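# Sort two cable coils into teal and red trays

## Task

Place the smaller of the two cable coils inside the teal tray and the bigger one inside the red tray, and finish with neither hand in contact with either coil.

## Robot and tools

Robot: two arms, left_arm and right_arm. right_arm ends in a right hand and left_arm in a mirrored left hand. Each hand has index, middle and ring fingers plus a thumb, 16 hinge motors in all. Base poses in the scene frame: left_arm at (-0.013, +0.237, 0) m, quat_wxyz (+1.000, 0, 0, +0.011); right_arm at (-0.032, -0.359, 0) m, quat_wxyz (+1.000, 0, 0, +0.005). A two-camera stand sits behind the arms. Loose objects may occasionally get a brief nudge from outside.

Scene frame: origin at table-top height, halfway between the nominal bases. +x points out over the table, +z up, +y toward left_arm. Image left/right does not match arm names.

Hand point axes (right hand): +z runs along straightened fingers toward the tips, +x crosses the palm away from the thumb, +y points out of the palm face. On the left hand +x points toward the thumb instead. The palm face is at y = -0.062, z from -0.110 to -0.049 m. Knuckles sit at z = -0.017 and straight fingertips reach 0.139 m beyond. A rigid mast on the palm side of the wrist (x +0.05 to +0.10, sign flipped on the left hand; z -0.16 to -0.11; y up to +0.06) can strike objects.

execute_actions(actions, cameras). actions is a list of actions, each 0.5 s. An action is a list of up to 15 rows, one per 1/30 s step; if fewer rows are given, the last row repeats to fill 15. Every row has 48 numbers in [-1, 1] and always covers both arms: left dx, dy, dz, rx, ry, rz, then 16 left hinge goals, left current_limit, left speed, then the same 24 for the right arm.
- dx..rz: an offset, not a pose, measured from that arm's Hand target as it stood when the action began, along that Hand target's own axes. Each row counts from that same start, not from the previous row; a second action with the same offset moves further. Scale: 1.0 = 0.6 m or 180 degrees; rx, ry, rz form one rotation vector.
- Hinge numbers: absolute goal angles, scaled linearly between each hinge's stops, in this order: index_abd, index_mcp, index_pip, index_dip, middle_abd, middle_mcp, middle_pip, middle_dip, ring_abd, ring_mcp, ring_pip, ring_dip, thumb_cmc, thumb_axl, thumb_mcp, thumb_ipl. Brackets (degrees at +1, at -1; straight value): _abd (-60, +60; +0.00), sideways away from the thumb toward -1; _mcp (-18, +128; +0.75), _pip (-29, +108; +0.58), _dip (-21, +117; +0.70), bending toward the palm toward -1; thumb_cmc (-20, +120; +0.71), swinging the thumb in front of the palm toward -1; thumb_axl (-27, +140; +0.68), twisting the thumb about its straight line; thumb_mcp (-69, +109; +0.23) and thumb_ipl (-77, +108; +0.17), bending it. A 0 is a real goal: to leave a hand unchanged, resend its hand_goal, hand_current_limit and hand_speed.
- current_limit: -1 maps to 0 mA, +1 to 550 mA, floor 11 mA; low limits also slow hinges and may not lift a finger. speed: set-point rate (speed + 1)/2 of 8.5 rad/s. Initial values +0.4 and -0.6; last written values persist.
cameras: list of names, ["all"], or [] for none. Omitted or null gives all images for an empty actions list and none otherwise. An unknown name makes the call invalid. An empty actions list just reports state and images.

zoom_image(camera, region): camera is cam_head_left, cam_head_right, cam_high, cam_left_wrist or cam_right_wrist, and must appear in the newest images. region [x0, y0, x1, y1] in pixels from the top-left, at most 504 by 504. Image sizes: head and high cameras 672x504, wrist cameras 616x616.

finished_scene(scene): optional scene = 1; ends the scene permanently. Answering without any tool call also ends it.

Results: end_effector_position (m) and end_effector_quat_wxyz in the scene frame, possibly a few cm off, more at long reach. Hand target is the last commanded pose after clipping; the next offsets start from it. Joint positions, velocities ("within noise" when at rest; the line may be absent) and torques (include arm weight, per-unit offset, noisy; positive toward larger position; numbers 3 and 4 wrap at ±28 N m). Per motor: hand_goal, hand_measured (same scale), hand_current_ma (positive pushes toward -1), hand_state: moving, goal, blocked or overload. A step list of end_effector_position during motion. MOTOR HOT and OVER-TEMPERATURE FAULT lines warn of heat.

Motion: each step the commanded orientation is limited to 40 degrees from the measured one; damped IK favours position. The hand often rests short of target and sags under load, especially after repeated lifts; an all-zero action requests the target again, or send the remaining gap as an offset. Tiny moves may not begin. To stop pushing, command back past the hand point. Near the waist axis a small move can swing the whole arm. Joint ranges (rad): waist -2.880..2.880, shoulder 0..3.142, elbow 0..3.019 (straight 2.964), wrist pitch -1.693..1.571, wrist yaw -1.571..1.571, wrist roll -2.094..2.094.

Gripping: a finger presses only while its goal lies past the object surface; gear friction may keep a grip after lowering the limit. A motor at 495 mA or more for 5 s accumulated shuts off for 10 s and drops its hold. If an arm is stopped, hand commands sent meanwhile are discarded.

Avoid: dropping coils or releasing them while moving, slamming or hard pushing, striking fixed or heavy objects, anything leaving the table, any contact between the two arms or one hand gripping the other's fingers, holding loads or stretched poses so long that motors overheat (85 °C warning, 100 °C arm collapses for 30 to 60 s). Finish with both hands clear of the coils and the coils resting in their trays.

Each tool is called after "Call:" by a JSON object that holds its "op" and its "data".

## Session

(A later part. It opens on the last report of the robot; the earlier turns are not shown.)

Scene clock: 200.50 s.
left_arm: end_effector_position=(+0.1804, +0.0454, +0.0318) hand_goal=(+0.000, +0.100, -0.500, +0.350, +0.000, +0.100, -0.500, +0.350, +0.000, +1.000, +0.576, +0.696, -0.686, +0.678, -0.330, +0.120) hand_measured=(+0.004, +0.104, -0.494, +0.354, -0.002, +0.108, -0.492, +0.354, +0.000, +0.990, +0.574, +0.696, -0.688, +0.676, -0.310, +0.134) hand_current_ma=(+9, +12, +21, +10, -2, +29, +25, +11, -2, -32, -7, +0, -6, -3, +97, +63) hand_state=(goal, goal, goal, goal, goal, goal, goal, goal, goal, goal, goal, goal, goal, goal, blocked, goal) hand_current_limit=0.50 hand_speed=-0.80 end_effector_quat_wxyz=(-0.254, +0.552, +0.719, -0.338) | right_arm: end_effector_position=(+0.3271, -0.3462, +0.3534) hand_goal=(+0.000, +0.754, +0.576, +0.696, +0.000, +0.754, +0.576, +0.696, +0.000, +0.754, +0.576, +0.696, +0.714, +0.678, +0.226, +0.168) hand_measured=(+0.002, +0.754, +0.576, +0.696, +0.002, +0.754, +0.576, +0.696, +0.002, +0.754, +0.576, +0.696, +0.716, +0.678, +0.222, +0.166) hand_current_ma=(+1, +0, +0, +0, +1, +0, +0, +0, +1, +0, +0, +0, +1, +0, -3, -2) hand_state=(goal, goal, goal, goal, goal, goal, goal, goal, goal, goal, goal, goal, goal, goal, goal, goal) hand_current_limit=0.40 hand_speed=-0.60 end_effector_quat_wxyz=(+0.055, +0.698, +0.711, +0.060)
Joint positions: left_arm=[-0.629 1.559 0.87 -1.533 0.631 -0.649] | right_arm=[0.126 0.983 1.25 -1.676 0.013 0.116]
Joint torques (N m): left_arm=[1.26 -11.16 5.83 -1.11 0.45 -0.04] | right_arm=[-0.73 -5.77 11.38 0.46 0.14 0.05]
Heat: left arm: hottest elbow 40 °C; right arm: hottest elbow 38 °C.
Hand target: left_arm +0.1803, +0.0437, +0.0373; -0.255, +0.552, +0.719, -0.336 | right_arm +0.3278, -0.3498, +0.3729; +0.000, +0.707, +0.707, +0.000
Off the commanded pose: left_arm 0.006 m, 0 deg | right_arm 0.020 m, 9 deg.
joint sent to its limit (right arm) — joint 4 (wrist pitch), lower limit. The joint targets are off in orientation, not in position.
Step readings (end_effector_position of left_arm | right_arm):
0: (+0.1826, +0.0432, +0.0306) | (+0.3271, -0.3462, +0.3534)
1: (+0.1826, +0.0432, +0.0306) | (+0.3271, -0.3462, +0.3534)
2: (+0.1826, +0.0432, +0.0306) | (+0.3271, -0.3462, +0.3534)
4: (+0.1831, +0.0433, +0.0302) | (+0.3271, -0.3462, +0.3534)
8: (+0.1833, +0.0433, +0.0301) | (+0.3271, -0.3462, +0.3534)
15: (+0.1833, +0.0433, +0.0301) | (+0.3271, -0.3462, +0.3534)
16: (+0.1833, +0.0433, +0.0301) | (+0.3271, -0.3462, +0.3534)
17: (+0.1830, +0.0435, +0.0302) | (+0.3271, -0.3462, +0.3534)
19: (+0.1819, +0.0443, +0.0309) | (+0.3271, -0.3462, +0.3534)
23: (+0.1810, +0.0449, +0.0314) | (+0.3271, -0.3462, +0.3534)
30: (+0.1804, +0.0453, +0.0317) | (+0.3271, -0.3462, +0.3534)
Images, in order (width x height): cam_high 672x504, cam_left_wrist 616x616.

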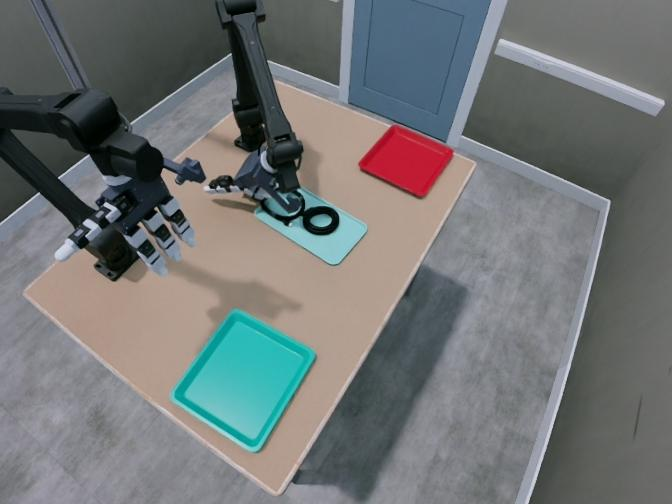

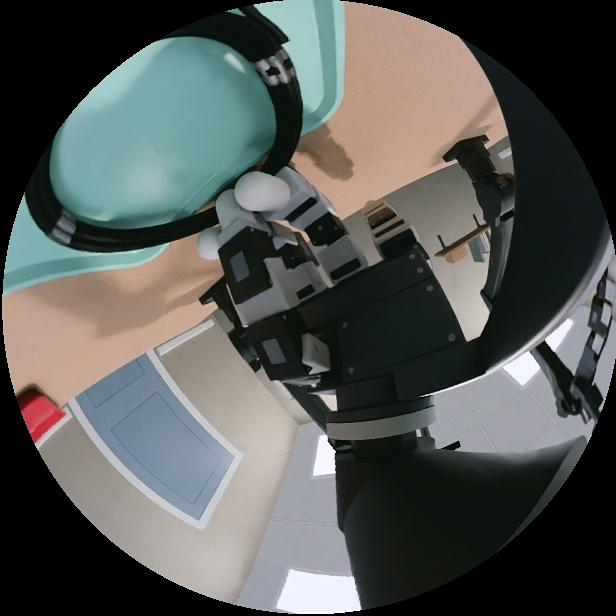

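Call:
{"op": "execute_actions", "data": {"actions": [[[0,-0.0128,-0.0107,0,0,0,0,0.575,-0.679,0.261,0,0.575,-0.679,0.261,0,1,0.576,0.696,-0.686,0.678,-0.225,0.168,0.4,-0.6,0,0,0,0,0,0,0,0.754,0.576,0.696,0,0.754,0.576,0.696,0,0.754,0.576,0.696,0.714,0.678,0.226,0.168,0.4,-0.6]],[[0,0,0,0,0,0,0,0.575,-0.679,0.261,0,0.575,-0.679,0.261,0,1,0.576,0.696,-0.686,0.678,-0.225,0.168,0.4,-0.6,0,0,0,0,0,0,0,0.754,0.576,0.696,0,0.754,0.576,0.696,0,0.754,0.576,0.696,0.714,0.678,0.226,0.168,0.4,-0.6]]], "cameras": ["cam_high","cam_left_wrist"]}}

Call:
{"op": "zoom_image", "data": {"camera": "cam_left_wrist", "region": [60, 40, 380, 320]}}

Call:
{"op": "zoom_image", "data": {"camera": "cam_high", "region": [230, 160, 350, 250]}}

Scene clock: 212.03 s.
left_arm: end_effector_position=(+0.1752, +0.0490, +0.0366) hand_goal=(+0.000, +0.576, -0.678, +0.262, +0.000, +0.576, -0.678, +0.262, +0.000, +1.000, +0.576, +0.696, -0.686, +0.678, -0.224, +0.168) hand_measured=(+0.004, +0.568, -0.672, +0.266, -0.002, +0.566, -0.672, +0.266, +0.000, +0.990, +0.574, +0.696, -0.688, +0.676, -0.226, +0.166) hand_current_ma=(+9, -30, +18, +10, -2, -34, +22, +11, -2, -32, -7, +0, -5, -3, -7, -8) hand_state=(goal, goal, goal, goal, goal, goal, goal, goal, goal, goal, goal, goal, goal, goal, goal, goal) hand_current_limit=0.40 hand_speed=-0.60 end_effector_quat_wxyz=(-0.265, +0.547, +0.719, -0.339) | right_arm: end_effector_position=(+0.3271, -0.3462, +0.3534) hand_goal=(+0.000, +0.754, +0.576, +0.696, +0.000, +0.754, +0.576, +0.696, +0.000, +0.754, +0.576, +0.696, +0.714, +0.678, +0.226, +0.168) hand_measured=(+0.002, +0.754, +0.576, +0.696, +0.002, +0.754, +0.576, +0.696, +0.002, +0.754, +0.576, +0.696, +0.716, +0.678, +0.222, +0.166) hand_current_ma=(+1, +0, +0, +0, +1, +0, +0, +0, +1, +0, +0, +0, +1, +0, -3, -2) hand_state=(goal, goal, goal, goal, goal, goal, goal, goal, goal, goal, goal, goal, goal, goal, goal, goal) hand_current_limit=0.40 hand_speed=-0.60 end_effector_quat_wxyz=(+0.055, +0.698, +0.711, +0.060)
Joint positions: left_arm=[-0.629 1.553 0.87 -1.563 0.631 -0.649] | right_arm=[0.126 0.983 1.25 -1.676 0.013 0.116]
Joint torques (N m): left_arm=[1.26 -12.22 6.61 -1.18 0.48 -0.04] | right_arm=[0.15 -5.54 11.55 0.29 0.16 -0.06]
Heat: left arm: hottest elbow 40 °C; right arm: hottest elbow 38 °C.
Hand target: left_arm +0.1803, +0.0437, +0.0473; -0.255, +0.552, +0.719, -0.336 | right_arm +0.3278, -0.3498, +0.3729; +0.000, +0.707, +0.707, +0.000
Off the commanded pose: left_arm 0.013 m, 1 deg | right_arm 0.020 m, 9 deg.
joint sent to its limit (right arm) — joint 4 (wrist pitch), lower limit. The joint targets are off in orientation, not in position.
Step readings (end_effector_position of left_arm | right_arm):
0: (+0.1804, +0.0454, +0.0318) | (+0.3271, -0.3462, +0.3534)
1: (+0.1797, +0.0458, +0.0322) | (+0.3271, -0.3462, +0.3534)
2: (+0.1784, +0.0467, +0.0331) | (+0.3271, -0.3462, +0.3534)
4: (+0.1761, +0.0483, +0.0349) | (+0.3271, -0.3462, +0.3534)
8: (+0.1754, +0.0488, +0.0364) | (+0.3271, -0.3462, +0.3534)
15: (+0.1752, +0.0490, +0.0366) | (+0.3271, -0.3462, +0.3534)
16: (+0.1752, +0.0490, +0.0366) | (+0.3271, -0.3462, +0.3534)
17: (+0.1752, +0.0490, +0.0366) | (+0.3271, -0.3462, +0.3534)
19: (+0.1752, +0.0490, +0.0366) | (+0.3271, -0.3462, +0.3534)
23: (+0.1752, +0.0490, +0.0366) | (+0.3271, -0.3462, +0.3534)
30: (+0.1752, +0.0490, +0.0366) | (+0.3271, -0.3462, +0.3534)
Images, in order (width x height): cam_high 672x504, cam_left_wrist 616x616.

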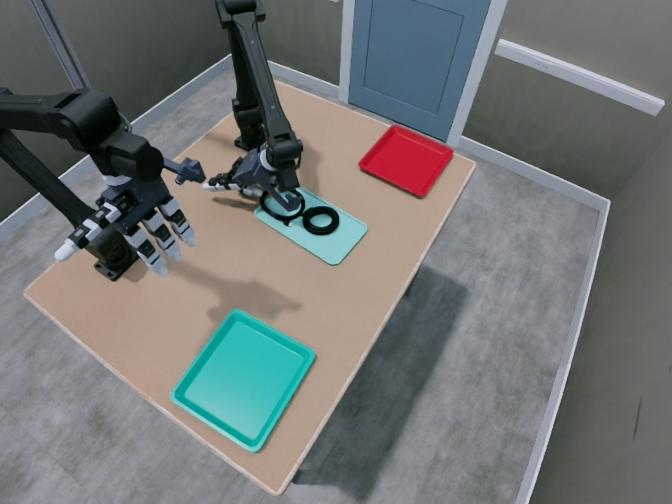

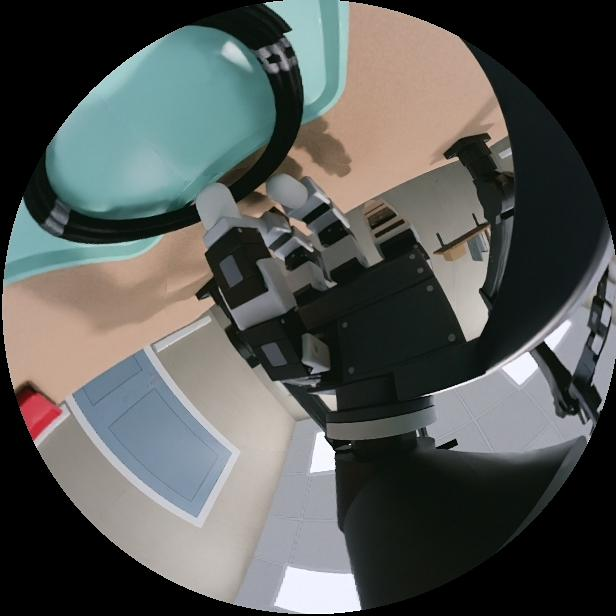

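Scaled by 1.575 from the camera's 616x616 image, which has a finer 880x880 frame.

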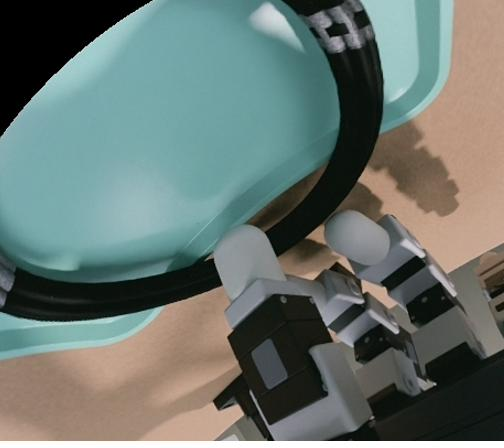

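Scaled by 4.200 from the camera's 672x504 image, which has a finer 960x720 frame.

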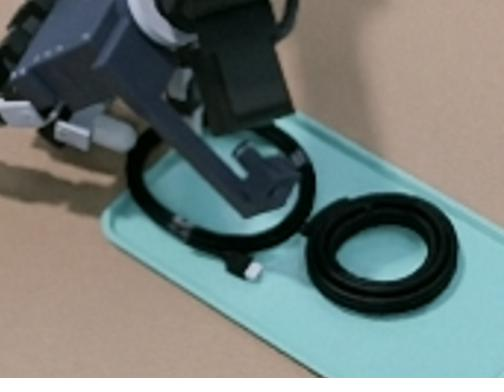

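Call:
{"op": "execute_actions", "data": {"actions": [[[0.0041,0.0240,0.0232,0,0,0,0,0.575,-0.679,0.261,0,0.575,-0.679,0.261,0,1,0.576,0.696,-0.686,0.678,-0.225,0.168,0.4,-0.6,0,0,0,0,0,0,0,0.754,0.576,0.696,0,0.754,0.576,0.696,0,0.754,0.576,0.696,0.714,0.678,0.226,0.168,0.4,-0.6]]], "cameras": ["cam_high","cam_left_wrist"]}}

Call:
{"op": "zoom_image", "data": {"camera": "cam_left_wrist", "region": [120, 100, 300, 260]}}

Scene clock: 214.80 s.
left_arm: end_effector_position=(+0.1791, +0.0462, +0.0319) hand_goal=(+0.000, +0.576, -0.678, +0.262, +0.000, +0.576, -0.678, +0.262, +0.000, +1.000, +0.576, +0.696, -0.686, +0.678, -0.224, +0.168) hand_measured=(+0.004, +0.568, -0.672, +0.266, -0.002, +0.568, -0.690, +0.254, +0.000, +0.990, +0.574, +0.696, -0.688, +0.676, -0.226, +0.166) hand_current_ma=(+9, -26, +17, +10, -2, -27, -43, -27, -2, -32, -7, +0, -5, -3, -6, -8) hand_state=(goal, goal, goal, goal, goal, goal, goal, goal, goal, goal, goal, goal, goal, goal, goal, goal) hand_current_limit=0.40 hand_speed=-0.60 end_effector_quat_wxyz=(-0.253, +0.552, +0.719, -0.338) | right_arm: end_effector_position=(+0.3271, -0.3462, +0.3534) hand_goal=(+0.000, +0.754, +0.576, +0.696, +0.000, +0.754, +0.576, +0.696, +0.000, +0.754, +0.576, +0.696, +0.714, +0.678, +0.226, +0.168) hand_measured=(+0.002, +0.754, +0.576, +0.696, +0.002, +0.754, +0.576, +0.696, +0.002, +0.754, +0.576, +0.696, +0.716, +0.678, +0.222, +0.166) hand_current_ma=(+1, +0, +0, +0, +1, +0, +0, +0, +1, +0, +0, +0, +1, +0, -3, -2) hand_state=(goal, goal, goal, goal, goal, goal, goal, goal, goal, goal, goal, goal, goal, goal, goal, goal) hand_current_limit=0.40 hand_speed=-0.60 end_effector_quat_wxyz=(+0.055, +0.698, +0.711, +0.060)
Joint positions: left_arm=[-0.629 1.553 0.864 -1.531 0.631 -0.649] | right_arm=[0.126 0.983 1.25 -1.676 0.013 0.116]
Joint torques (N m): left_arm=[1.38 -9.47 4.79 -0.17 0.45 -0.03] | right_arm=[0.26 -6.83 11.7 0.24 0.17 -0.01]
Heat: left arm: hottest elbow 40 °C; right arm: hottest elbow 38 °C.
Hand target: left_arm +0.1783, +0.0457, +0.0273; -0.255, +0.552, +0.719, -0.336 | right_arm +0.3278, -0.3498, +0.3729; +0.000, +0.707, +0.707, +0.000
Off the commanded pose: left_arm 0.005 m, 0 deg | right_arm 0.020 m, 9 deg.
joint sent to its limit (right arm) — joint 4 (wrist pitch), lower limit. The joint targets are off in orientation, not in position.
Step readings (end_effector_position of left_arm | right_arm):
0: (+0.1752, +0.0490, +0.0366) | (+0.3271, -0.3462, +0.3534)
1: (+0.1757, +0.0486, +0.0360) | (+0.3271, -0.3462, +0.3534)
2: (+0.1772, +0.0476, +0.0343) | (+0.3271, -0.3462, +0.3534)
4: (+0.1784, +0.0467, +0.0327) | (+0.3271, -0.3462, +0.3534)
8: (+0.1790, +0.0463, +0.0320) | (+0.3271, -0.3462, +0.3534)
15: (+0.1791, +0.0462, +0.0319) | (+0.3271, -0.3462, +0.3534)
Images, in order (width x height): cam_high 672x504, cam_left_wrist 616x616.

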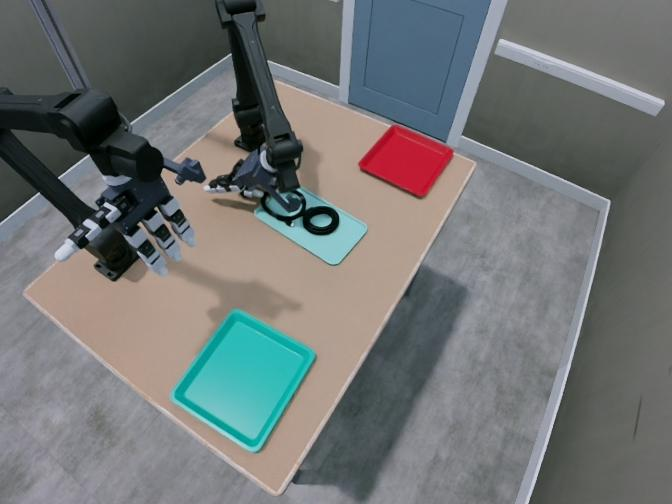

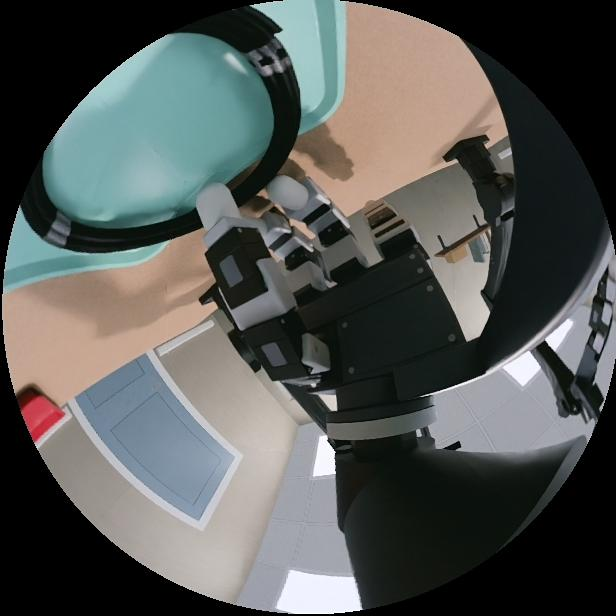

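Scaled by 2.800 from the camera's 616x616 image, which has a finer 880x880 frame.

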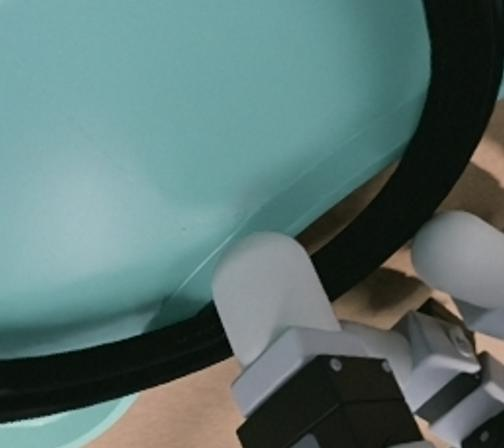

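Call:
{"op": "execute_actions", "data": {"actions": [[[0.0105,0,0.0005,0,0.034,0.0286,0,0.575,-0.679,0.261,0,0.575,-0.679,0.261,0,1,0.576,0.696,-0.686,0.678,-0.225,0.168,0.4,-0.6,0,0,0,0,0,0,0,0.754,0.576,0.696,0,0.754,0.576,0.696,0,0.754,0.576,0.696,0.714,0.678,0.226,0.168,0.4,-0.6]],[[0,0.0102,0.0086,0,0,0,0,0.575,-0.679,0.261,0,0.575,-0.679,0.261,0,1,0.576,0.696,-0.686,0.678,-0.225,0.168,0.4,-0.6,0,0,0,0,0,0,0,0.754,0.576,0.696,0,0.754,0.576,0.696,0,0.754,0.576,0.696,0.714,0.678,0.226,0.168,0.4,-0.6]]], "cameras": ["cam_head_left","cam_left_wrist"]}}

Call:
{"op": "zoom_image", "data": {"camera": "cam_left_wrist", "region": [120, 100, 300, 260]}}

Scene clock: 222.20 s.
left_arm: end_effector_position=(+0.1780, +0.0539, +0.0232) hand_goal=(+0.000, +0.576, -0.678, +0.262, +0.000, +0.576, -0.678, +0.262, +0.000, +1.000, +0.576, +0.696, -0.686, +0.678, -0.224, +0.168) hand_measured=(+0.002, +0.570, -0.672, +0.266, -0.002, +0.566, -0.678, +0.260, -0.002, +0.990, +0.574, +0.696, -0.688, +0.676, -0.226, +0.166) hand_current_ma=(+7, -19, +15, +10, -2, -33, -2, -7, -3, -32, -7, +0, -3, -3, -4, -7) hand_state=(goal, goal, goal, goal, goal, goal, goal, goal, goal, goal, goal, goal, goal, goal, goal, goal) hand_current_limit=0.40 hand_speed=-0.60 end_effector_quat_wxyz=(-0.276, +0.594, +0.686, -0.317) | right_arm: end_effector_position=(+0.3271, -0.3462, +0.3534) hand_goal=(+0.000, +0.754, +0.576, +0.696, +0.000, +0.754, +0.576, +0.696, +0.000, +0.754, +0.576, +0.696, +0.714, +0.678, +0.226, +0.168) hand_measured=(+0.002, +0.754, +0.576, +0.696, +0.002, +0.754, +0.576, +0.696, +0.002, +0.754, +0.576, +0.696, +0.716, +0.678, +0.222, +0.166) hand_current_ma=(+1, +0, +0, +0, +1, +0, +0, +0, +1, +0, +0, +0, +1, +0, -3, -2) hand_state=(goal, goal, goal, goal, goal, goal, goal, goal, goal, goal, goal, goal, goal, goal, goal, goal) hand_current_limit=0.40 hand_speed=-0.60 end_effector_quat_wxyz=(+0.055, +0.698, +0.711, +0.060)
Joint positions: left_arm=[-0.643 1.584 0.864 -1.557 0.555 -0.557] | right_arm=[0.126 0.983 1.25 -1.676 0.013 0.116]
Joint torques (N m): left_arm=[1.08 -9.58 4.63 -0.49 0.32 0.15] | right_arm=[0.15 -6.12 11.66 0.23 0.16 -0.03]
Heat: left arm: hottest elbow 40 °C; right arm: hottest elbow 38 °C.
Hand target: left_arm +0.1764, +0.0517, +0.0191; -0.278, +0.601, +0.679, -0.317 | right_arm +0.3278, -0.3498, +0.3729; +0.000, +0.707, +0.707, +0.000
Off the commanded pose: left_arm 0.005 m, 1 deg | right_arm 0.020 m, 9 deg.
joint sent to its limit (right arm) — joint 4 (wrist pitch), lower limit. The joint targets are off in orientation, not in position.
Step readings (end_effector_position of left_arm | right_arm):
0: (+0.1791, +0.0462, +0.0319) | (+0.3271, -0.3462, +0.3534)
1: (+0.1799, +0.0487, +0.0315) | (+0.3271, -0.3462, +0.3534)
2: (+0.1810, +0.0534, +0.0309) | (+0.3271, -0.3462, +0.3534)
4: (+0.1798, +0.0557, +0.0307) | (+0.3271, -0.3462, +0.3534)
8: (+0.1789, +0.0543, +0.0282) | (+0.3271, -0.3462, +0.3534)
15: (+0.1791, +0.0534, +0.0275) | (+0.3271, -0.3462, +0.3534)
16: (+0.1791, +0.0534, +0.0273) | (+0.3271, -0.3462, +0.3534)
17: (+0.1789, +0.0534, +0.0268) | (+0.3271, -0.3462, +0.3534)
19: (+0.1786, +0.0536, +0.0255) | (+0.3271, -0.3462, +0.3534)
23: (+0.1780, +0.0539, +0.0233) | (+0.3271, -0.3462, +0.3534)
30: (+0.1780, +0.0540, +0.0232) | (+0.3271, -0.3462, +0.3534)
Images, in order (width x height): cam_head_left 672x504, cam_left_wrist 616x616.

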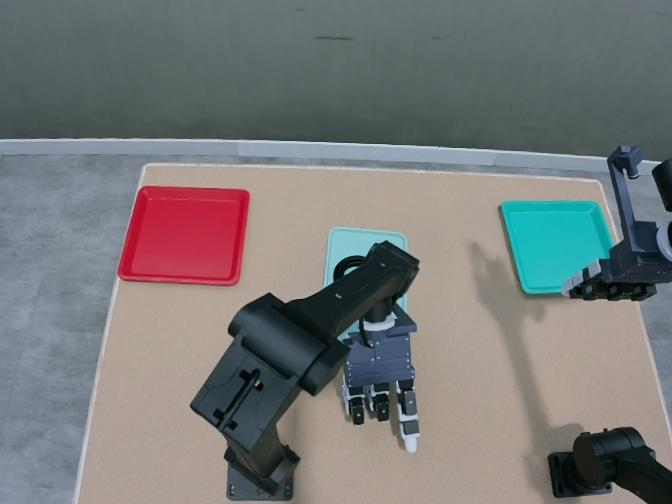

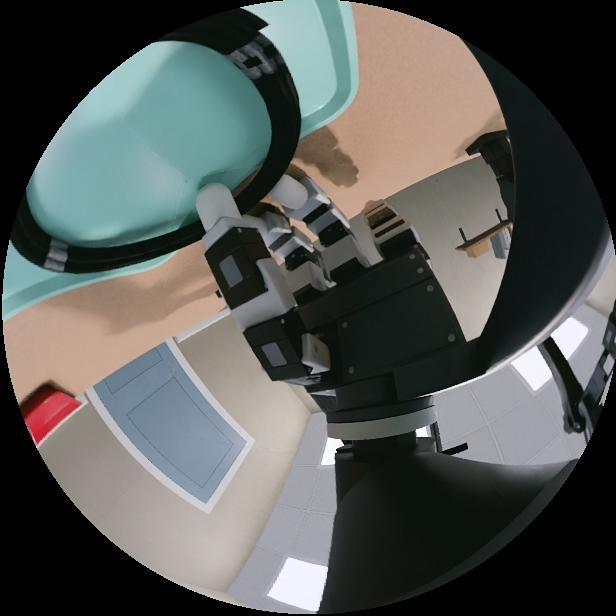

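Scaled by 2.800 from the camera's 616x616 image, which has a finer 880x880 frame.

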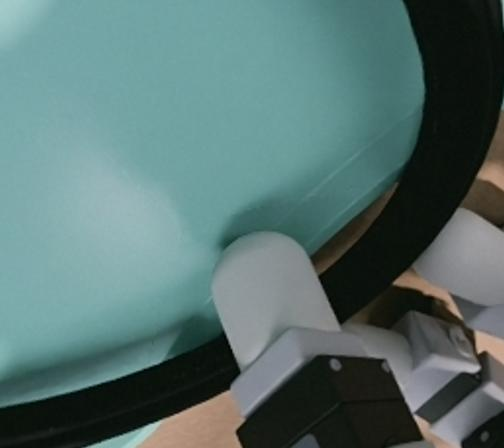

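Call:
{"op": "execute_actions", "data": {"actions": [[[0,0,0,0,0,0,0,0.325,-0.54,0.406,0,0.325,-0.54,0.406,0,1,0.576,0.696,-0.686,0.678,-0.225,0.168,0.4,-0.6,0,0,0,0,0,0,0,0.754,0.576,0.696,0,0.754,0.576,0.696,0,0.754,0.576,0.696,0.714,0.678,0.226,0.168,0.4,-0.6]],[[0,0,0,0,0,0,0,0.192,-0.403,0.406,0,0.192,-0.403,0.406,0,1,0.576,0.696,-0.686,0.678,-0.25,0.168,0.4,-0.6,0,0,0,0,0,0,0,0.754,0.576,0.696,0,0.754,0.576,0.696,0,0.754,0.576,0.696,0.714,0.678,0.226,0.168,0.4,-0.6]]], "cameras": ["cam_head_left","cam_left_wrist"]}}

Call:
{"op": "zoom_image", "data": {"camera": "cam_left_wrist", "region": [120, 100, 340, 300]}}

Scene clock: 228.33 s.
left_arm: end_effector_position=(+0.1716, +0.0537, +0.0271) hand_goal=(+0.000, +0.192, -0.402, +0.406, +0.000, +0.192, -0.402, +0.406, +0.000, +1.000, +0.576, +0.696, -0.686, +0.678, -0.250, +0.168) hand_measured=(+0.002, +0.220, -0.414, +0.402, +0.000, +0.338, -0.440, +0.406, -0.002, +0.990, +0.574, +0.696, -0.688, +0.678, -0.216, +0.188) hand_current_ma=(+4, +106, -40, -9, +0, +385, -142, +0, -3, -32, -7, +0, -4, +2, +173, +102) hand_state=(goal, blocked, goal, goal, goal, blocked, blocked, goal, goal, goal, goal, goal, goal, goal, blocked, blocked) hand_current_limit=0.40 hand_speed=-0.60 end_effector_quat_wxyz=(-0.284, +0.587, +0.685, -0.324) | right_arm: end_effector_position=(+0.3271, -0.3462, +0.3534) hand_goal=(+0.000, +0.754, +0.576, +0.696, +0.000, +0.754, +0.576, +0.696, +0.000, +0.754, +0.576, +0.696, +0.714, +0.678, +0.226, +0.168) hand_measured=(+0.002, +0.754, +0.576, +0.696, +0.002, +0.754, +0.576, +0.696, +0.002, +0.754, +0.576, +0.696, +0.716, +0.678, +0.222, +0.166) hand_current_ma=(+1, +0, +0, +0, +1, +0, +0, +0, +1, +0, +0, +0, +1, +0, -3, -2) hand_state=(goal, goal, goal, goal, goal, goal, goal, goal, goal, goal, goal, goal, goal, goal, goal, goal) hand_current_limit=0.40 hand_speed=-0.60 end_effector_quat_wxyz=(+0.055, +0.698, +0.711, +0.060)
Joint positions: left_arm=[-0.647 1.582 0.864 -1.581 0.571 -0.557] | right_arm=[0.126 0.983 1.25 -1.676 0.013 0.116]
Joint torques (N m): left_arm=[1.32 -9.41 4.68 0.32 -0.36 0.15] | right_arm=[-0.38 -6.48 11.49 0.31 0.15 -0.02]
Heat: left arm: hottest elbow 39 °C; right arm: hottest elbow 38 °C.
Hand target: left_arm +0.1765, +0.0518, +0.0191; -0.278, +0.601, +0.679, -0.317 | right_arm +0.3278, -0.3498, +0.3729; +0.000, +0.707, +0.707, +0.000
Off the commanded pose: left_arm 0.010 m, 2 deg | right_arm 0.020 m, 9 deg.
joint sent to its limit (right arm) — joint 4 (wrist pitch), lower limit. The joint targets are off in orientation, not in position.
Step readings (end_effector_position of left_arm | right_arm):
0: (+0.1780, +0.0539, +0.0232) | (+0.3271, -0.3462, +0.3534)
1: (+0.1780, +0.0539, +0.0232) | (+0.3271, -0.3462, +0.3534)
2: (+0.1780, +0.0539, +0.0233) | (+0.3271, -0.3462, +0.3534)
4: (+0.1765, +0.0538, +0.0240) | (+0.3271, -0.3462, +0.3534)
8: (+0.1740, +0.0537, +0.0252) | (+0.3271, -0.3462, +0.3534)
15: (+0.1739, +0.0537, +0.0252) | (+0.3271, -0.3462, +0.3534)
16: (+0.1739, +0.0537, +0.0252) | (+0.3271, -0.3462, +0.3534)
17: (+0.1737, +0.0538, +0.0254) | (+0.3271, -0.3462, +0.3534)
19: (+0.1725, +0.0539, +0.0263) | (+0.3271, -0.3462, +0.3534)
23: (+0.1717, +0.0537, +0.0271) | (+0.3271, -0.3462, +0.3534)
30: (+0.1716, +0.0537, +0.0271) | (+0.3271, -0.3462, +0.3534)
Images, in order (width x height): cam_head_left 672x504, cam_left_wrist 616x616.

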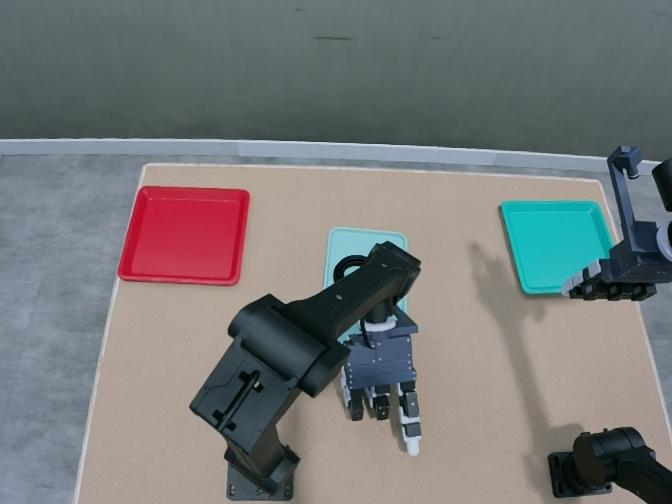

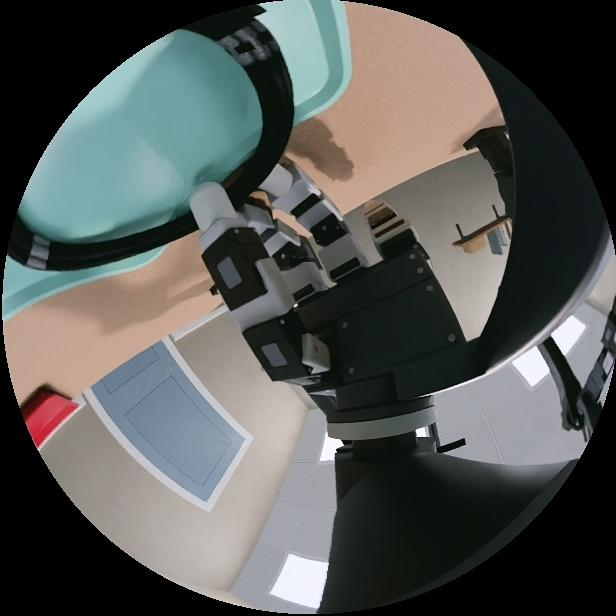

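Scaled by 2.291 from the camera's 616x616 image, which has a finer 880x880 frame.

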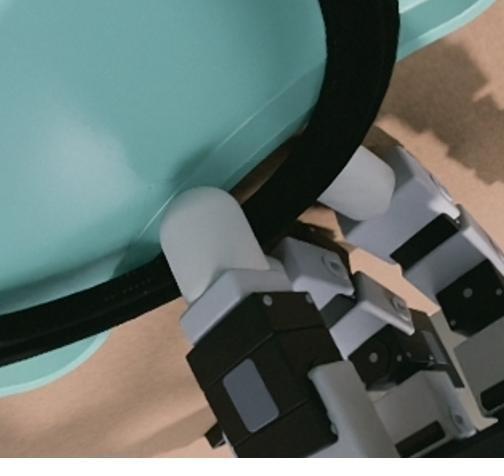

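Call:
{"op": "execute_actions", "data": {"actions": [[[0,-0.0128,-0.0107,0,0,0,0,0.15,-0.38,0.406,0,0.25,-0.42,0.406,0,1,0.576,0.696,-0.686,0.678,-0.28,0.15,0.4,-0.6,0,0,0,0,0,0,0,0.754,0.576,0.696,0,0.754,0.576,0.696,0,0.754,0.576,0.696,0.714,0.678,0.226,0.168,0.4,-0.6],[0,-0.0218,-0.0183,0,0,0,0,0.1,-0.33,0.406,0,0.19,-0.4,0.406,0,1,0.576,0.696,-0.686,0.678,-0.3,0.14,0.4,-0.6,0,0,0,0,0,0,0,0.754,0.576,0.696,0,0.754,0.576,0.696,0,0.754,0.576,0.696,0.714,0.678,0.226,0.168,0.4,-0.6]],[[0,0,0,0,0,0,0,0.06,-0.28,0.406,0,0.1,-0.32,0.406,0,1,0.576,0.696,-0.686,0.678,-0.32,0.13,0.4,-0.6,0,0,0,0,0,0,0,0.754,0.576,0.696,0,0.754,0.576,0.696,0,0.754,0.576,0.696,0.714,0.678,0.226,0.168,0.4,-0.6]]], "cameras": ["cam_high","cam_left_wrist"]}}

Call:
{"op": "zoom_image", "data": {"camera": "cam_left_wrist", "region": [60, 60, 340, 300]}}

Call:
{"op": "zoom_image", "data": {"camera": "cam_high", "region": [230, 160, 350, 250]}}

Scene clock: 231.43 s.
left_arm: end_effector_position=(+0.1693, +0.0574, +0.0313) hand_goal=(+0.000, +0.060, -0.280, +0.406, +0.000, +0.100, -0.320, +0.406, +0.000, +1.000, +0.576, +0.696, -0.686, +0.678, -0.320, +0.130) hand_measured=(+0.002, +0.122, -0.280, +0.400, -0.002, +0.234, -0.318, +0.404, -0.002, +0.990, +0.574, +0.696, -0.690, +0.678, -0.198, +0.188) hand_current_ma=(+6, +266, +0, -17, -7, +385, +6, -4, -3, -32, -7, +0, -15, +2, +385, +330) hand_state=(goal, blocked, goal, goal, goal, blocked, goal, goal, goal, goal, goal, goal, goal, goal, blocked, blocked) hand_current_limit=0.40 hand_speed=-0.60 end_effector_quat_wxyz=(-0.291, +0.587, +0.684, -0.321) | right_arm: end_effector_position=(+0.3271, -0.3462, +0.3534) hand_goal=(+0.000, +0.754, +0.576, +0.696, +0.000, +0.754, +0.576, +0.696, +0.000, +0.754, +0.576, +0.696, +0.714, +0.678, +0.226, +0.168) hand_measured=(+0.002, +0.754, +0.576, +0.696, +0.002, +0.754, +0.576, +0.696, +0.002, +0.754, +0.576, +0.696, +0.716, +0.678, +0.222, +0.166) hand_current_ma=(+1, +0, +0, +0, +1, +0, +0, +0, +1, +0, +0, +0, +1, +0, -3, -2) hand_state=(goal, goal, goal, goal, goal, goal, goal, goal, goal, goal, goal, goal, goal, goal, goal, goal) hand_current_limit=0.40 hand_speed=-0.60 end_effector_quat_wxyz=(+0.055, +0.698, +0.711, +0.060)
Joint positions: left_arm=[-0.647 1.574 0.864 -1.602 0.562 -0.554] | right_arm=[0.126 0.983 1.25 -1.676 0.013 0.116]
Joint torques (N m): left_arm=[1.32 -11.58 6 -0.73 0.02 0.12] | right_arm=[0.03 -5.95 11.55 0.38 0.17 -0.02]
Heat: left arm: hottest elbow 39 °C; right arm: hottest elbow 39 °C.
Hand target: left_arm +0.1764, +0.0518, +0.0362; -0.278, +0.601, +0.679, -0.317 | right_arm +0.3278, -0.3498, +0.3729; +0.000, +0.707, +0.707, +0.000
Off the commanded pose: left_arm 0.010 m, 2 deg | right_arm 0.020 m, 9 deg.
joint sent to its limit (right arm) — joint 4 (wrist pitch), lower limit. The joint targets are off in orientation, not in position.
Step readings (end_effector_position of left_arm | right_arm):
0: (+0.1716, +0.0537, +0.0271) | (+0.3271, -0.3462, +0.3534)
1: (+0.1712, +0.0540, +0.0276) | (+0.3271, -0.3462, +0.3534)
2: (+0.1703, +0.0547, +0.0287) | (+0.3271, -0.3462, +0.3534)
4: (+0.1701, +0.0564, +0.0297) | (+0.3271, -0.3462, +0.3534)
8: (+0.1701, +0.0568, +0.0300) | (+0.3271, -0.3462, +0.3534)
15: (+0.1701, +0.0568, +0.0300) | (+0.3271, -0.3462, +0.3534)
16: (+0.1701, +0.0568, +0.0300) | (+0.3271, -0.3462, +0.3534)
17: (+0.1699, +0.0569, +0.0301) | (+0.3271, -0.3462, +0.3534)
19: (+0.1695, +0.0573, +0.0310) | (+0.3271, -0.3462, +0.3534)
23: (+0.1694, +0.0573, +0.0312) | (+0.3271, -0.3462, +0.3534)
30: (+0.1693, +0.0574, +0.0313) | (+0.3271, -0.3462, +0.3534)
Images, in order (width x height): cam_high 672x504, cam_left_wrist 616x616.

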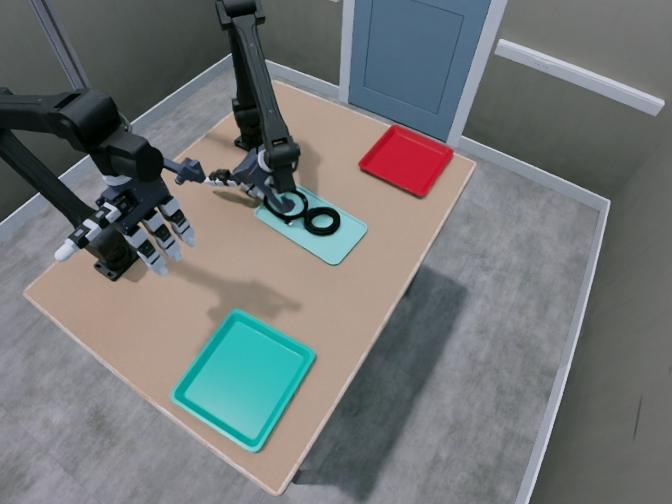

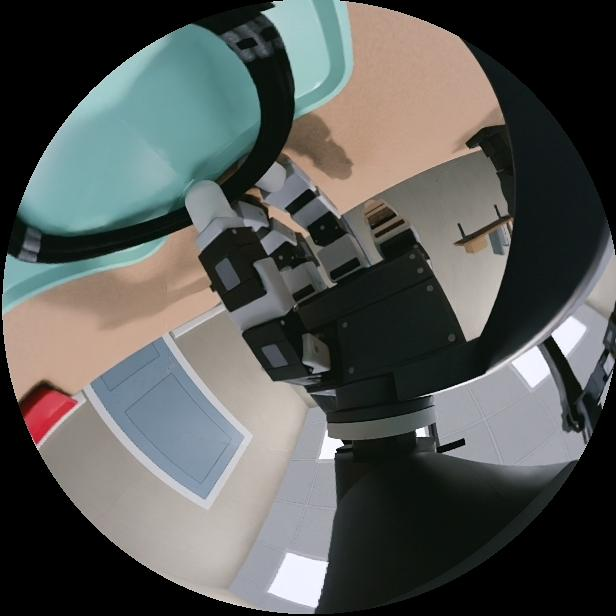

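Scaled by 1.800 from the camera's 616x616 image, which has a finer 880x880 frame.

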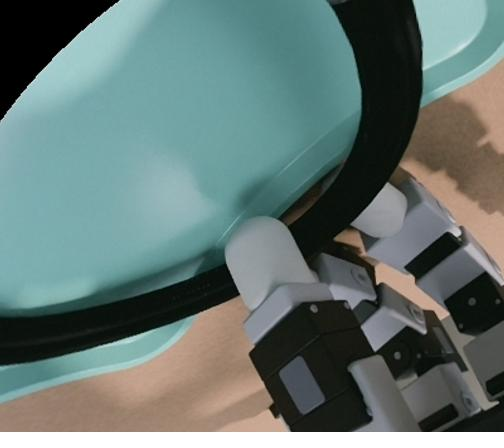

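Scaled by 4.200 from the camera's 672x504 image, which has a finer 960x720 frame.

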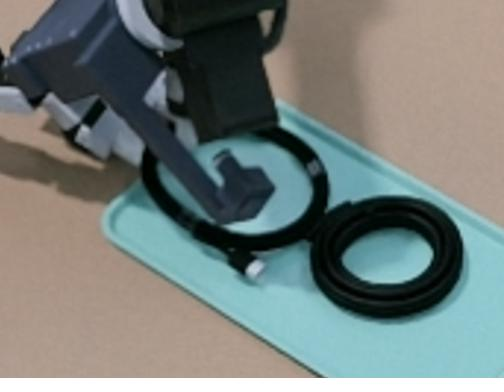

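Call:
{"op": "execute_actions", "data": {"actions": [[[0,-0.0128,-0.0107,0,0,0,0,0.06,-0.28,0.406,0,0.1,-0.32,0.406,0,1,0.576,0.696,-0.686,0.678,-0.30,0.13,0.4,-0.6,0,0,0,0,0,0,0,0.754,0.576,0.696,0,0.754,0.576,0.696,0,0.754,0.576,0.696,0.714,0.678,0.226,0.168,0.4,-0.6],[0,-0.0256,-0.0214,0,0,0,0,0.04,-0.25,0.406,0,0.06,-0.3,0.406,0,1,0.576,0.696,-0.686,0.678,-0.30,0.13,0.4,-0.6,0,0,0,0,0,0,0,0.754,0.576,0.696,0,0.754,0.576,0.696,0,0.754,0.576,0.696,0.714,0.678,0.226,0.168,0.4,-0.6]]], "cameras": ["cam_high","cam_left_wrist"]}}

Call:
{"op": "zoom_image", "data": {"camera": "cam_left_wrist", "region": [60, 60, 340, 300]}}

Call:
{"op": "zoom_image", "data": {"camera": "cam_high", "region": [230, 160, 350, 250]}}

Scene clock: 234.03 s.
left_arm: end_effector_position=(+0.1647, +0.0622, +0.0443) hand_goal=(+0.000, +0.040, -0.250, +0.406, +0.000, +0.060, -0.300, +0.406, +0.000, +1.000, +0.576, +0.696, -0.686, +0.678, -0.300, +0.130) hand_measured=(+0.004, +0.104, -0.234, +0.410, -0.004, +0.144, -0.274, +0.414, -0.002, +0.990, +0.574, +0.696, -0.686, +0.680, -0.198, +0.188) hand_current_ma=(+8, +277, +58, +14, -7, +376, +95, +29, -3, -32, -7, +0, -2, +6, +385, +330) hand_state=(goal, blocked, goal, goal, goal, blocked, blocked, goal, goal, goal, goal, goal, goal, goal, blocked, blocked) hand_current_limit=0.40 hand_speed=-0.60 end_effector_quat_wxyz=(-0.295, +0.587, +0.683, -0.318) | right_arm: end_effector_position=(+0.3271, -0.3462, +0.3534) hand_goal=(+0.000, +0.754, +0.576, +0.696, +0.000, +0.754, +0.576, +0.696, +0.000, +0.754, +0.576, +0.696, +0.714, +0.678, +0.226, +0.168) hand_measured=(+0.002, +0.754, +0.576, +0.696, +0.002, +0.754, +0.576, +0.696, +0.002, +0.754, +0.576, +0.696, +0.716, +0.678, +0.222, +0.166) hand_current_ma=(+1, +0, +0, +0, +1, +0, +0, +0, +1, +0, +0, +0, +1, +0, -3, -2) hand_state=(goal, goal, goal, goal, goal, goal, goal, goal, goal, goal, goal, goal, goal, goal, goal, goal) hand_current_limit=0.40 hand_speed=-0.60 end_effector_quat_wxyz=(+0.055, +0.698, +0.711, +0.060)
Joint positions: left_arm=[-0.647 1.54 0.864 -1.644 0.554 -0.554] | right_arm=[0.126 0.983 1.25 -1.676 0.013 0.116]
Joint torques (N m): left_arm=[1.38 -11.52 7.84 -1.33 0.3 0.11] | right_arm=[-0.62 -6.24 11.52 0.32 0.14 -0.01]
Heat: left arm: hottest elbow 39 °C; right arm: hottest elbow 39 °C.
Hand target: left_arm +0.1763, +0.0518, +0.0562; -0.278, +0.601, +0.679, -0.317 | right_arm +0.3278, -0.3498, +0.3729; +0.000, +0.707, +0.707, +0.000
Off the commanded pose: left_arm 0.020 m, 3 deg | right_arm 0.020 m, 9 deg.
joint sent to its limit (right arm) — joint 4 (wrist pitch), lower limit. The joint targets are off in orientation, not in position.
Step readings (end_effector_position of left_arm | right_arm):
0: (+0.1693, +0.0574, +0.0313) | (+0.3271, -0.3462, +0.3534)
1: (+0.1689, +0.0575, +0.0317) | (+0.3271, -0.3462, +0.3534)
2: (+0.1682, +0.0589, +0.0330) | (+0.3271, -0.3462, +0.3534)
4: (+0.1658, +0.0614, +0.0371) | (+0.3271, -0.3462, +0.3534)
8: (+0.1648, +0.0621, +0.0433) | (+0.3271, -0.3462, +0.3534)
15: (+0.1647, +0.0622, +0.0443) | (+0.3271, -0.3462, +0.3534)
Images, in order (width x height): cam_high 672x504, cam_left_wrist 616x616.

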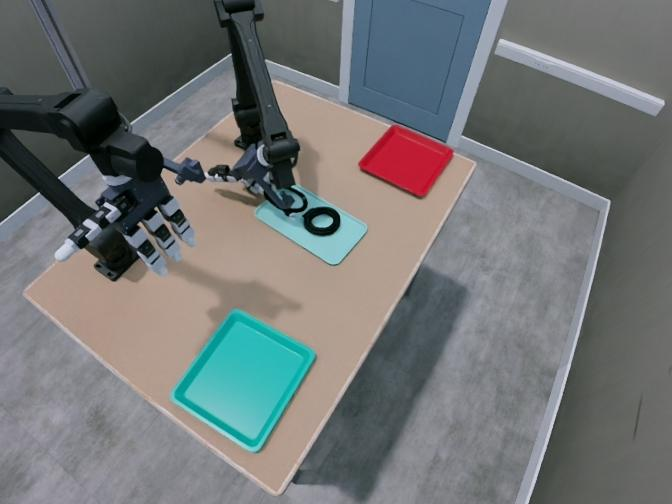

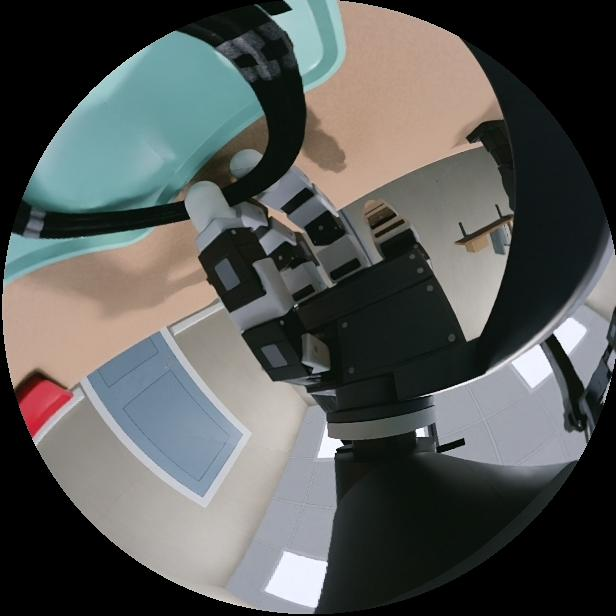

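Scaled by 1.800 from the camera's 616x616 image, which has a finer 880x880 frame.

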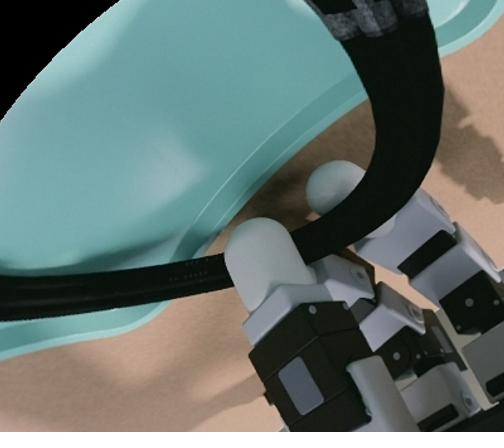

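Scaled by 4.200 from the camera's 672x504 image, which has a finer 960x720 frame.

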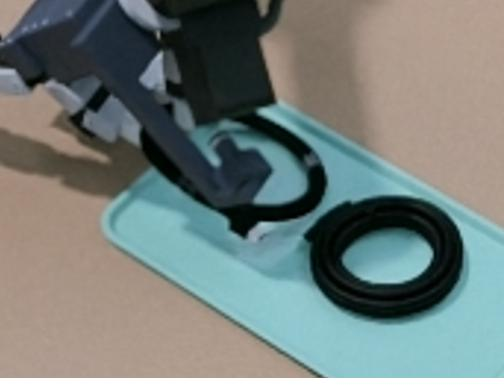

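Call:
{"op": "execute_actions", "data": {"actions": [[[0,-0.0128,-0.0107,0,0,0,0,0.04,-0.28,0.2,0,0.06,-0.3,0.2,0,1,0.576,0.696,-0.686,0.678,-0.26,0.14,0.4,-0.6,0,0,0,0,0,0,0,0.754,0.576,0.696,0,0.754,0.576,0.696,0,0.754,0.576,0.696,0.714,0.678,0.226,0.168,0.4,-0.6],[0,-0.0256,-0.0214,0,0,0,0,0.04,-0.3,0.15,0,0.06,-0.3,0.15,0,1,0.576,0.696,-0.686,0.678,-0.26,0.14,0.4,-0.6,0,0,0,0,0,0,0,0.754,0.576,0.696,0,0.754,0.576,0.696,0,0.754,0.576,0.696,0.714,0.678,0.226,0.168,0.4,-0.6]]], "cameras": ["cam_high","cam_left_wrist"]}}

Call:
{"op": "zoom_image", "data": {"camera": "cam_left_wrist", "region": [60, 60, 340, 300]}}

Call:
{"op": "zoom_image", "data": {"camera": "cam_high", "region": [230, 160, 350, 250]}}

Scene clock: 237.63 s.
left_arm: end_effector_position=(+0.1659, +0.0612, +0.0638) hand_goal=(+0.000, +0.040, -0.300, +0.150, +0.000, +0.060, -0.300, +0.150, +0.000, +1.000, +0.576, +0.696, -0.686, +0.678, -0.260, +0.140) hand_measured=(+0.016, +0.106, -0.234, +0.194, -0.004, +0.142, -0.256, +0.192, -0.002, +0.990, +0.574, +0.696, -0.702, +0.674, -0.194, +0.188) hand_current_ma=(+49, +287, +273, +169, -8, +374, +171, +163, -3, -32, -7, +0, -53, -18, +357, +268) hand_state=(goal, blocked, blocked, blocked, goal, blocked, blocked, blocked, goal, goal, goal, goal, goal, goal, blocked, blocked) hand_current_limit=0.40 hand_speed=-0.60 end_effector_quat_wxyz=(-0.279, +0.594, +0.685, -0.315) | right_arm: end_effector_position=(+0.3271, -0.3462, +0.3534) hand_goal=(+0.000, +0.754, +0.576, +0.696, +0.000, +0.754, +0.576, +0.696, +0.000, +0.754, +0.576, +0.696, +0.714, +0.678, +0.226, +0.168) hand_measured=(+0.002, +0.754, +0.576, +0.696, +0.002, +0.754, +0.576, +0.696, +0.002, +0.754, +0.576, +0.696, +0.716, +0.678, +0.222, +0.166) hand_current_ma=(+1, +0, +0, +0, +1, +0, +0, +0, +1, +0, +0, +0, +1, +0, -3, -2) hand_state=(goal, goal, goal, goal, goal, goal, goal, goal, goal, goal, goal, goal, goal, goal, goal, goal) hand_current_limit=0.40 hand_speed=-0.60 end_effector_quat_wxyz=(+0.055, +0.698, +0.711, +0.060)
Joint positions: left_arm=[-0.649 1.479 0.874 -1.675 0.554 -0.56] | right_arm=[0.126 0.983 1.25 -1.676 0.013 0.116]
Joint torques (N m): left_arm=[0.97 -10.34 8.4 -1.2 0.33 -0.06] | right_arm=[0.03 -6.59 11.55 0.27 0.17 -0.09]
Heat: left arm: hottest elbow 39 °C; right arm: hottest elbow 39 °C.
Hand target: left_arm +0.1763, +0.0519, +0.0763; -0.278, +0.601, +0.679, -0.317 | right_arm +0.3278, -0.3498, +0.3729; +0.000, +0.707, +0.707, +0.000
Off the commanded pose: left_arm 0.019 m, 1 deg | right_arm 0.020 m, 9 deg.
joint sent to its limit (left arm) — joint 4 (wrist pitch), lower limit. The joint targets still meet the commanded pose.
joint sent to its limit (right arm) — joint 4 (wrist pitch), lower limit. The joint targets are off in orientation, not in position.
Step readings (end_effector_position of left_arm | right_arm):
0: (+0.1647, +0.0622, +0.0443) | (+0.3271, -0.3462, +0.3534)
1: (+0.1645, +0.0623, +0.0448) | (+0.3271, -0.3462, +0.3534)
2: (+0.1636, +0.0629, +0.0467) | (+0.3271, -0.3462, +0.3534)
4: (+0.1627, +0.0635, +0.0513) | (+0.3271, -0.3462, +0.3534)
8: (+0.1641, +0.0623, +0.0612) | (+0.3271, -0.3462, +0.3534)
15: (+0.1659, +0.0611, +0.0638) | (+0.3271, -0.3462, +0.3534)
Images, in order (width x height): cam_high 672x504, cam_left_wrist 616x616.

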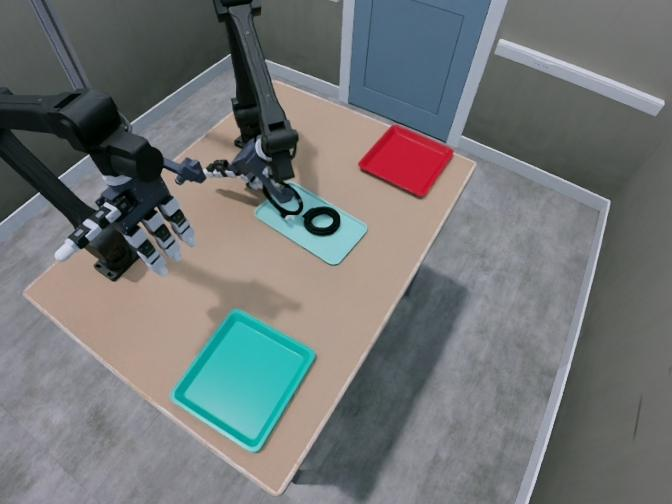

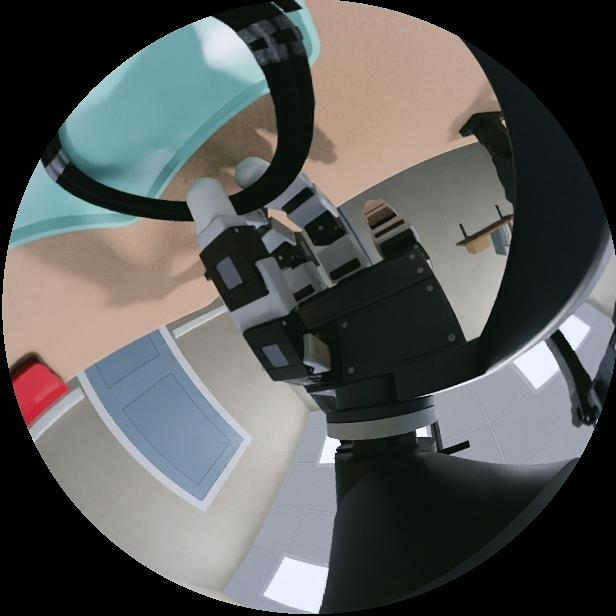

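Scaled by 1.800 from the camera's 616x616 image, which has a finer 880x880 frame.

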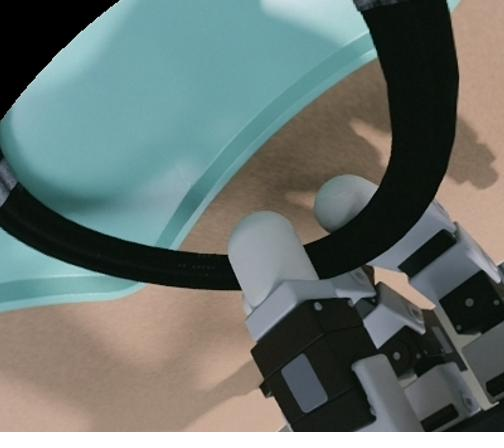

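Scaled by 4.200 from the camera's 672x504 image, which has a finer 960x720 frame.

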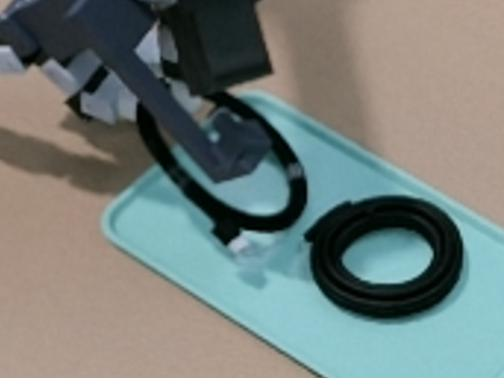

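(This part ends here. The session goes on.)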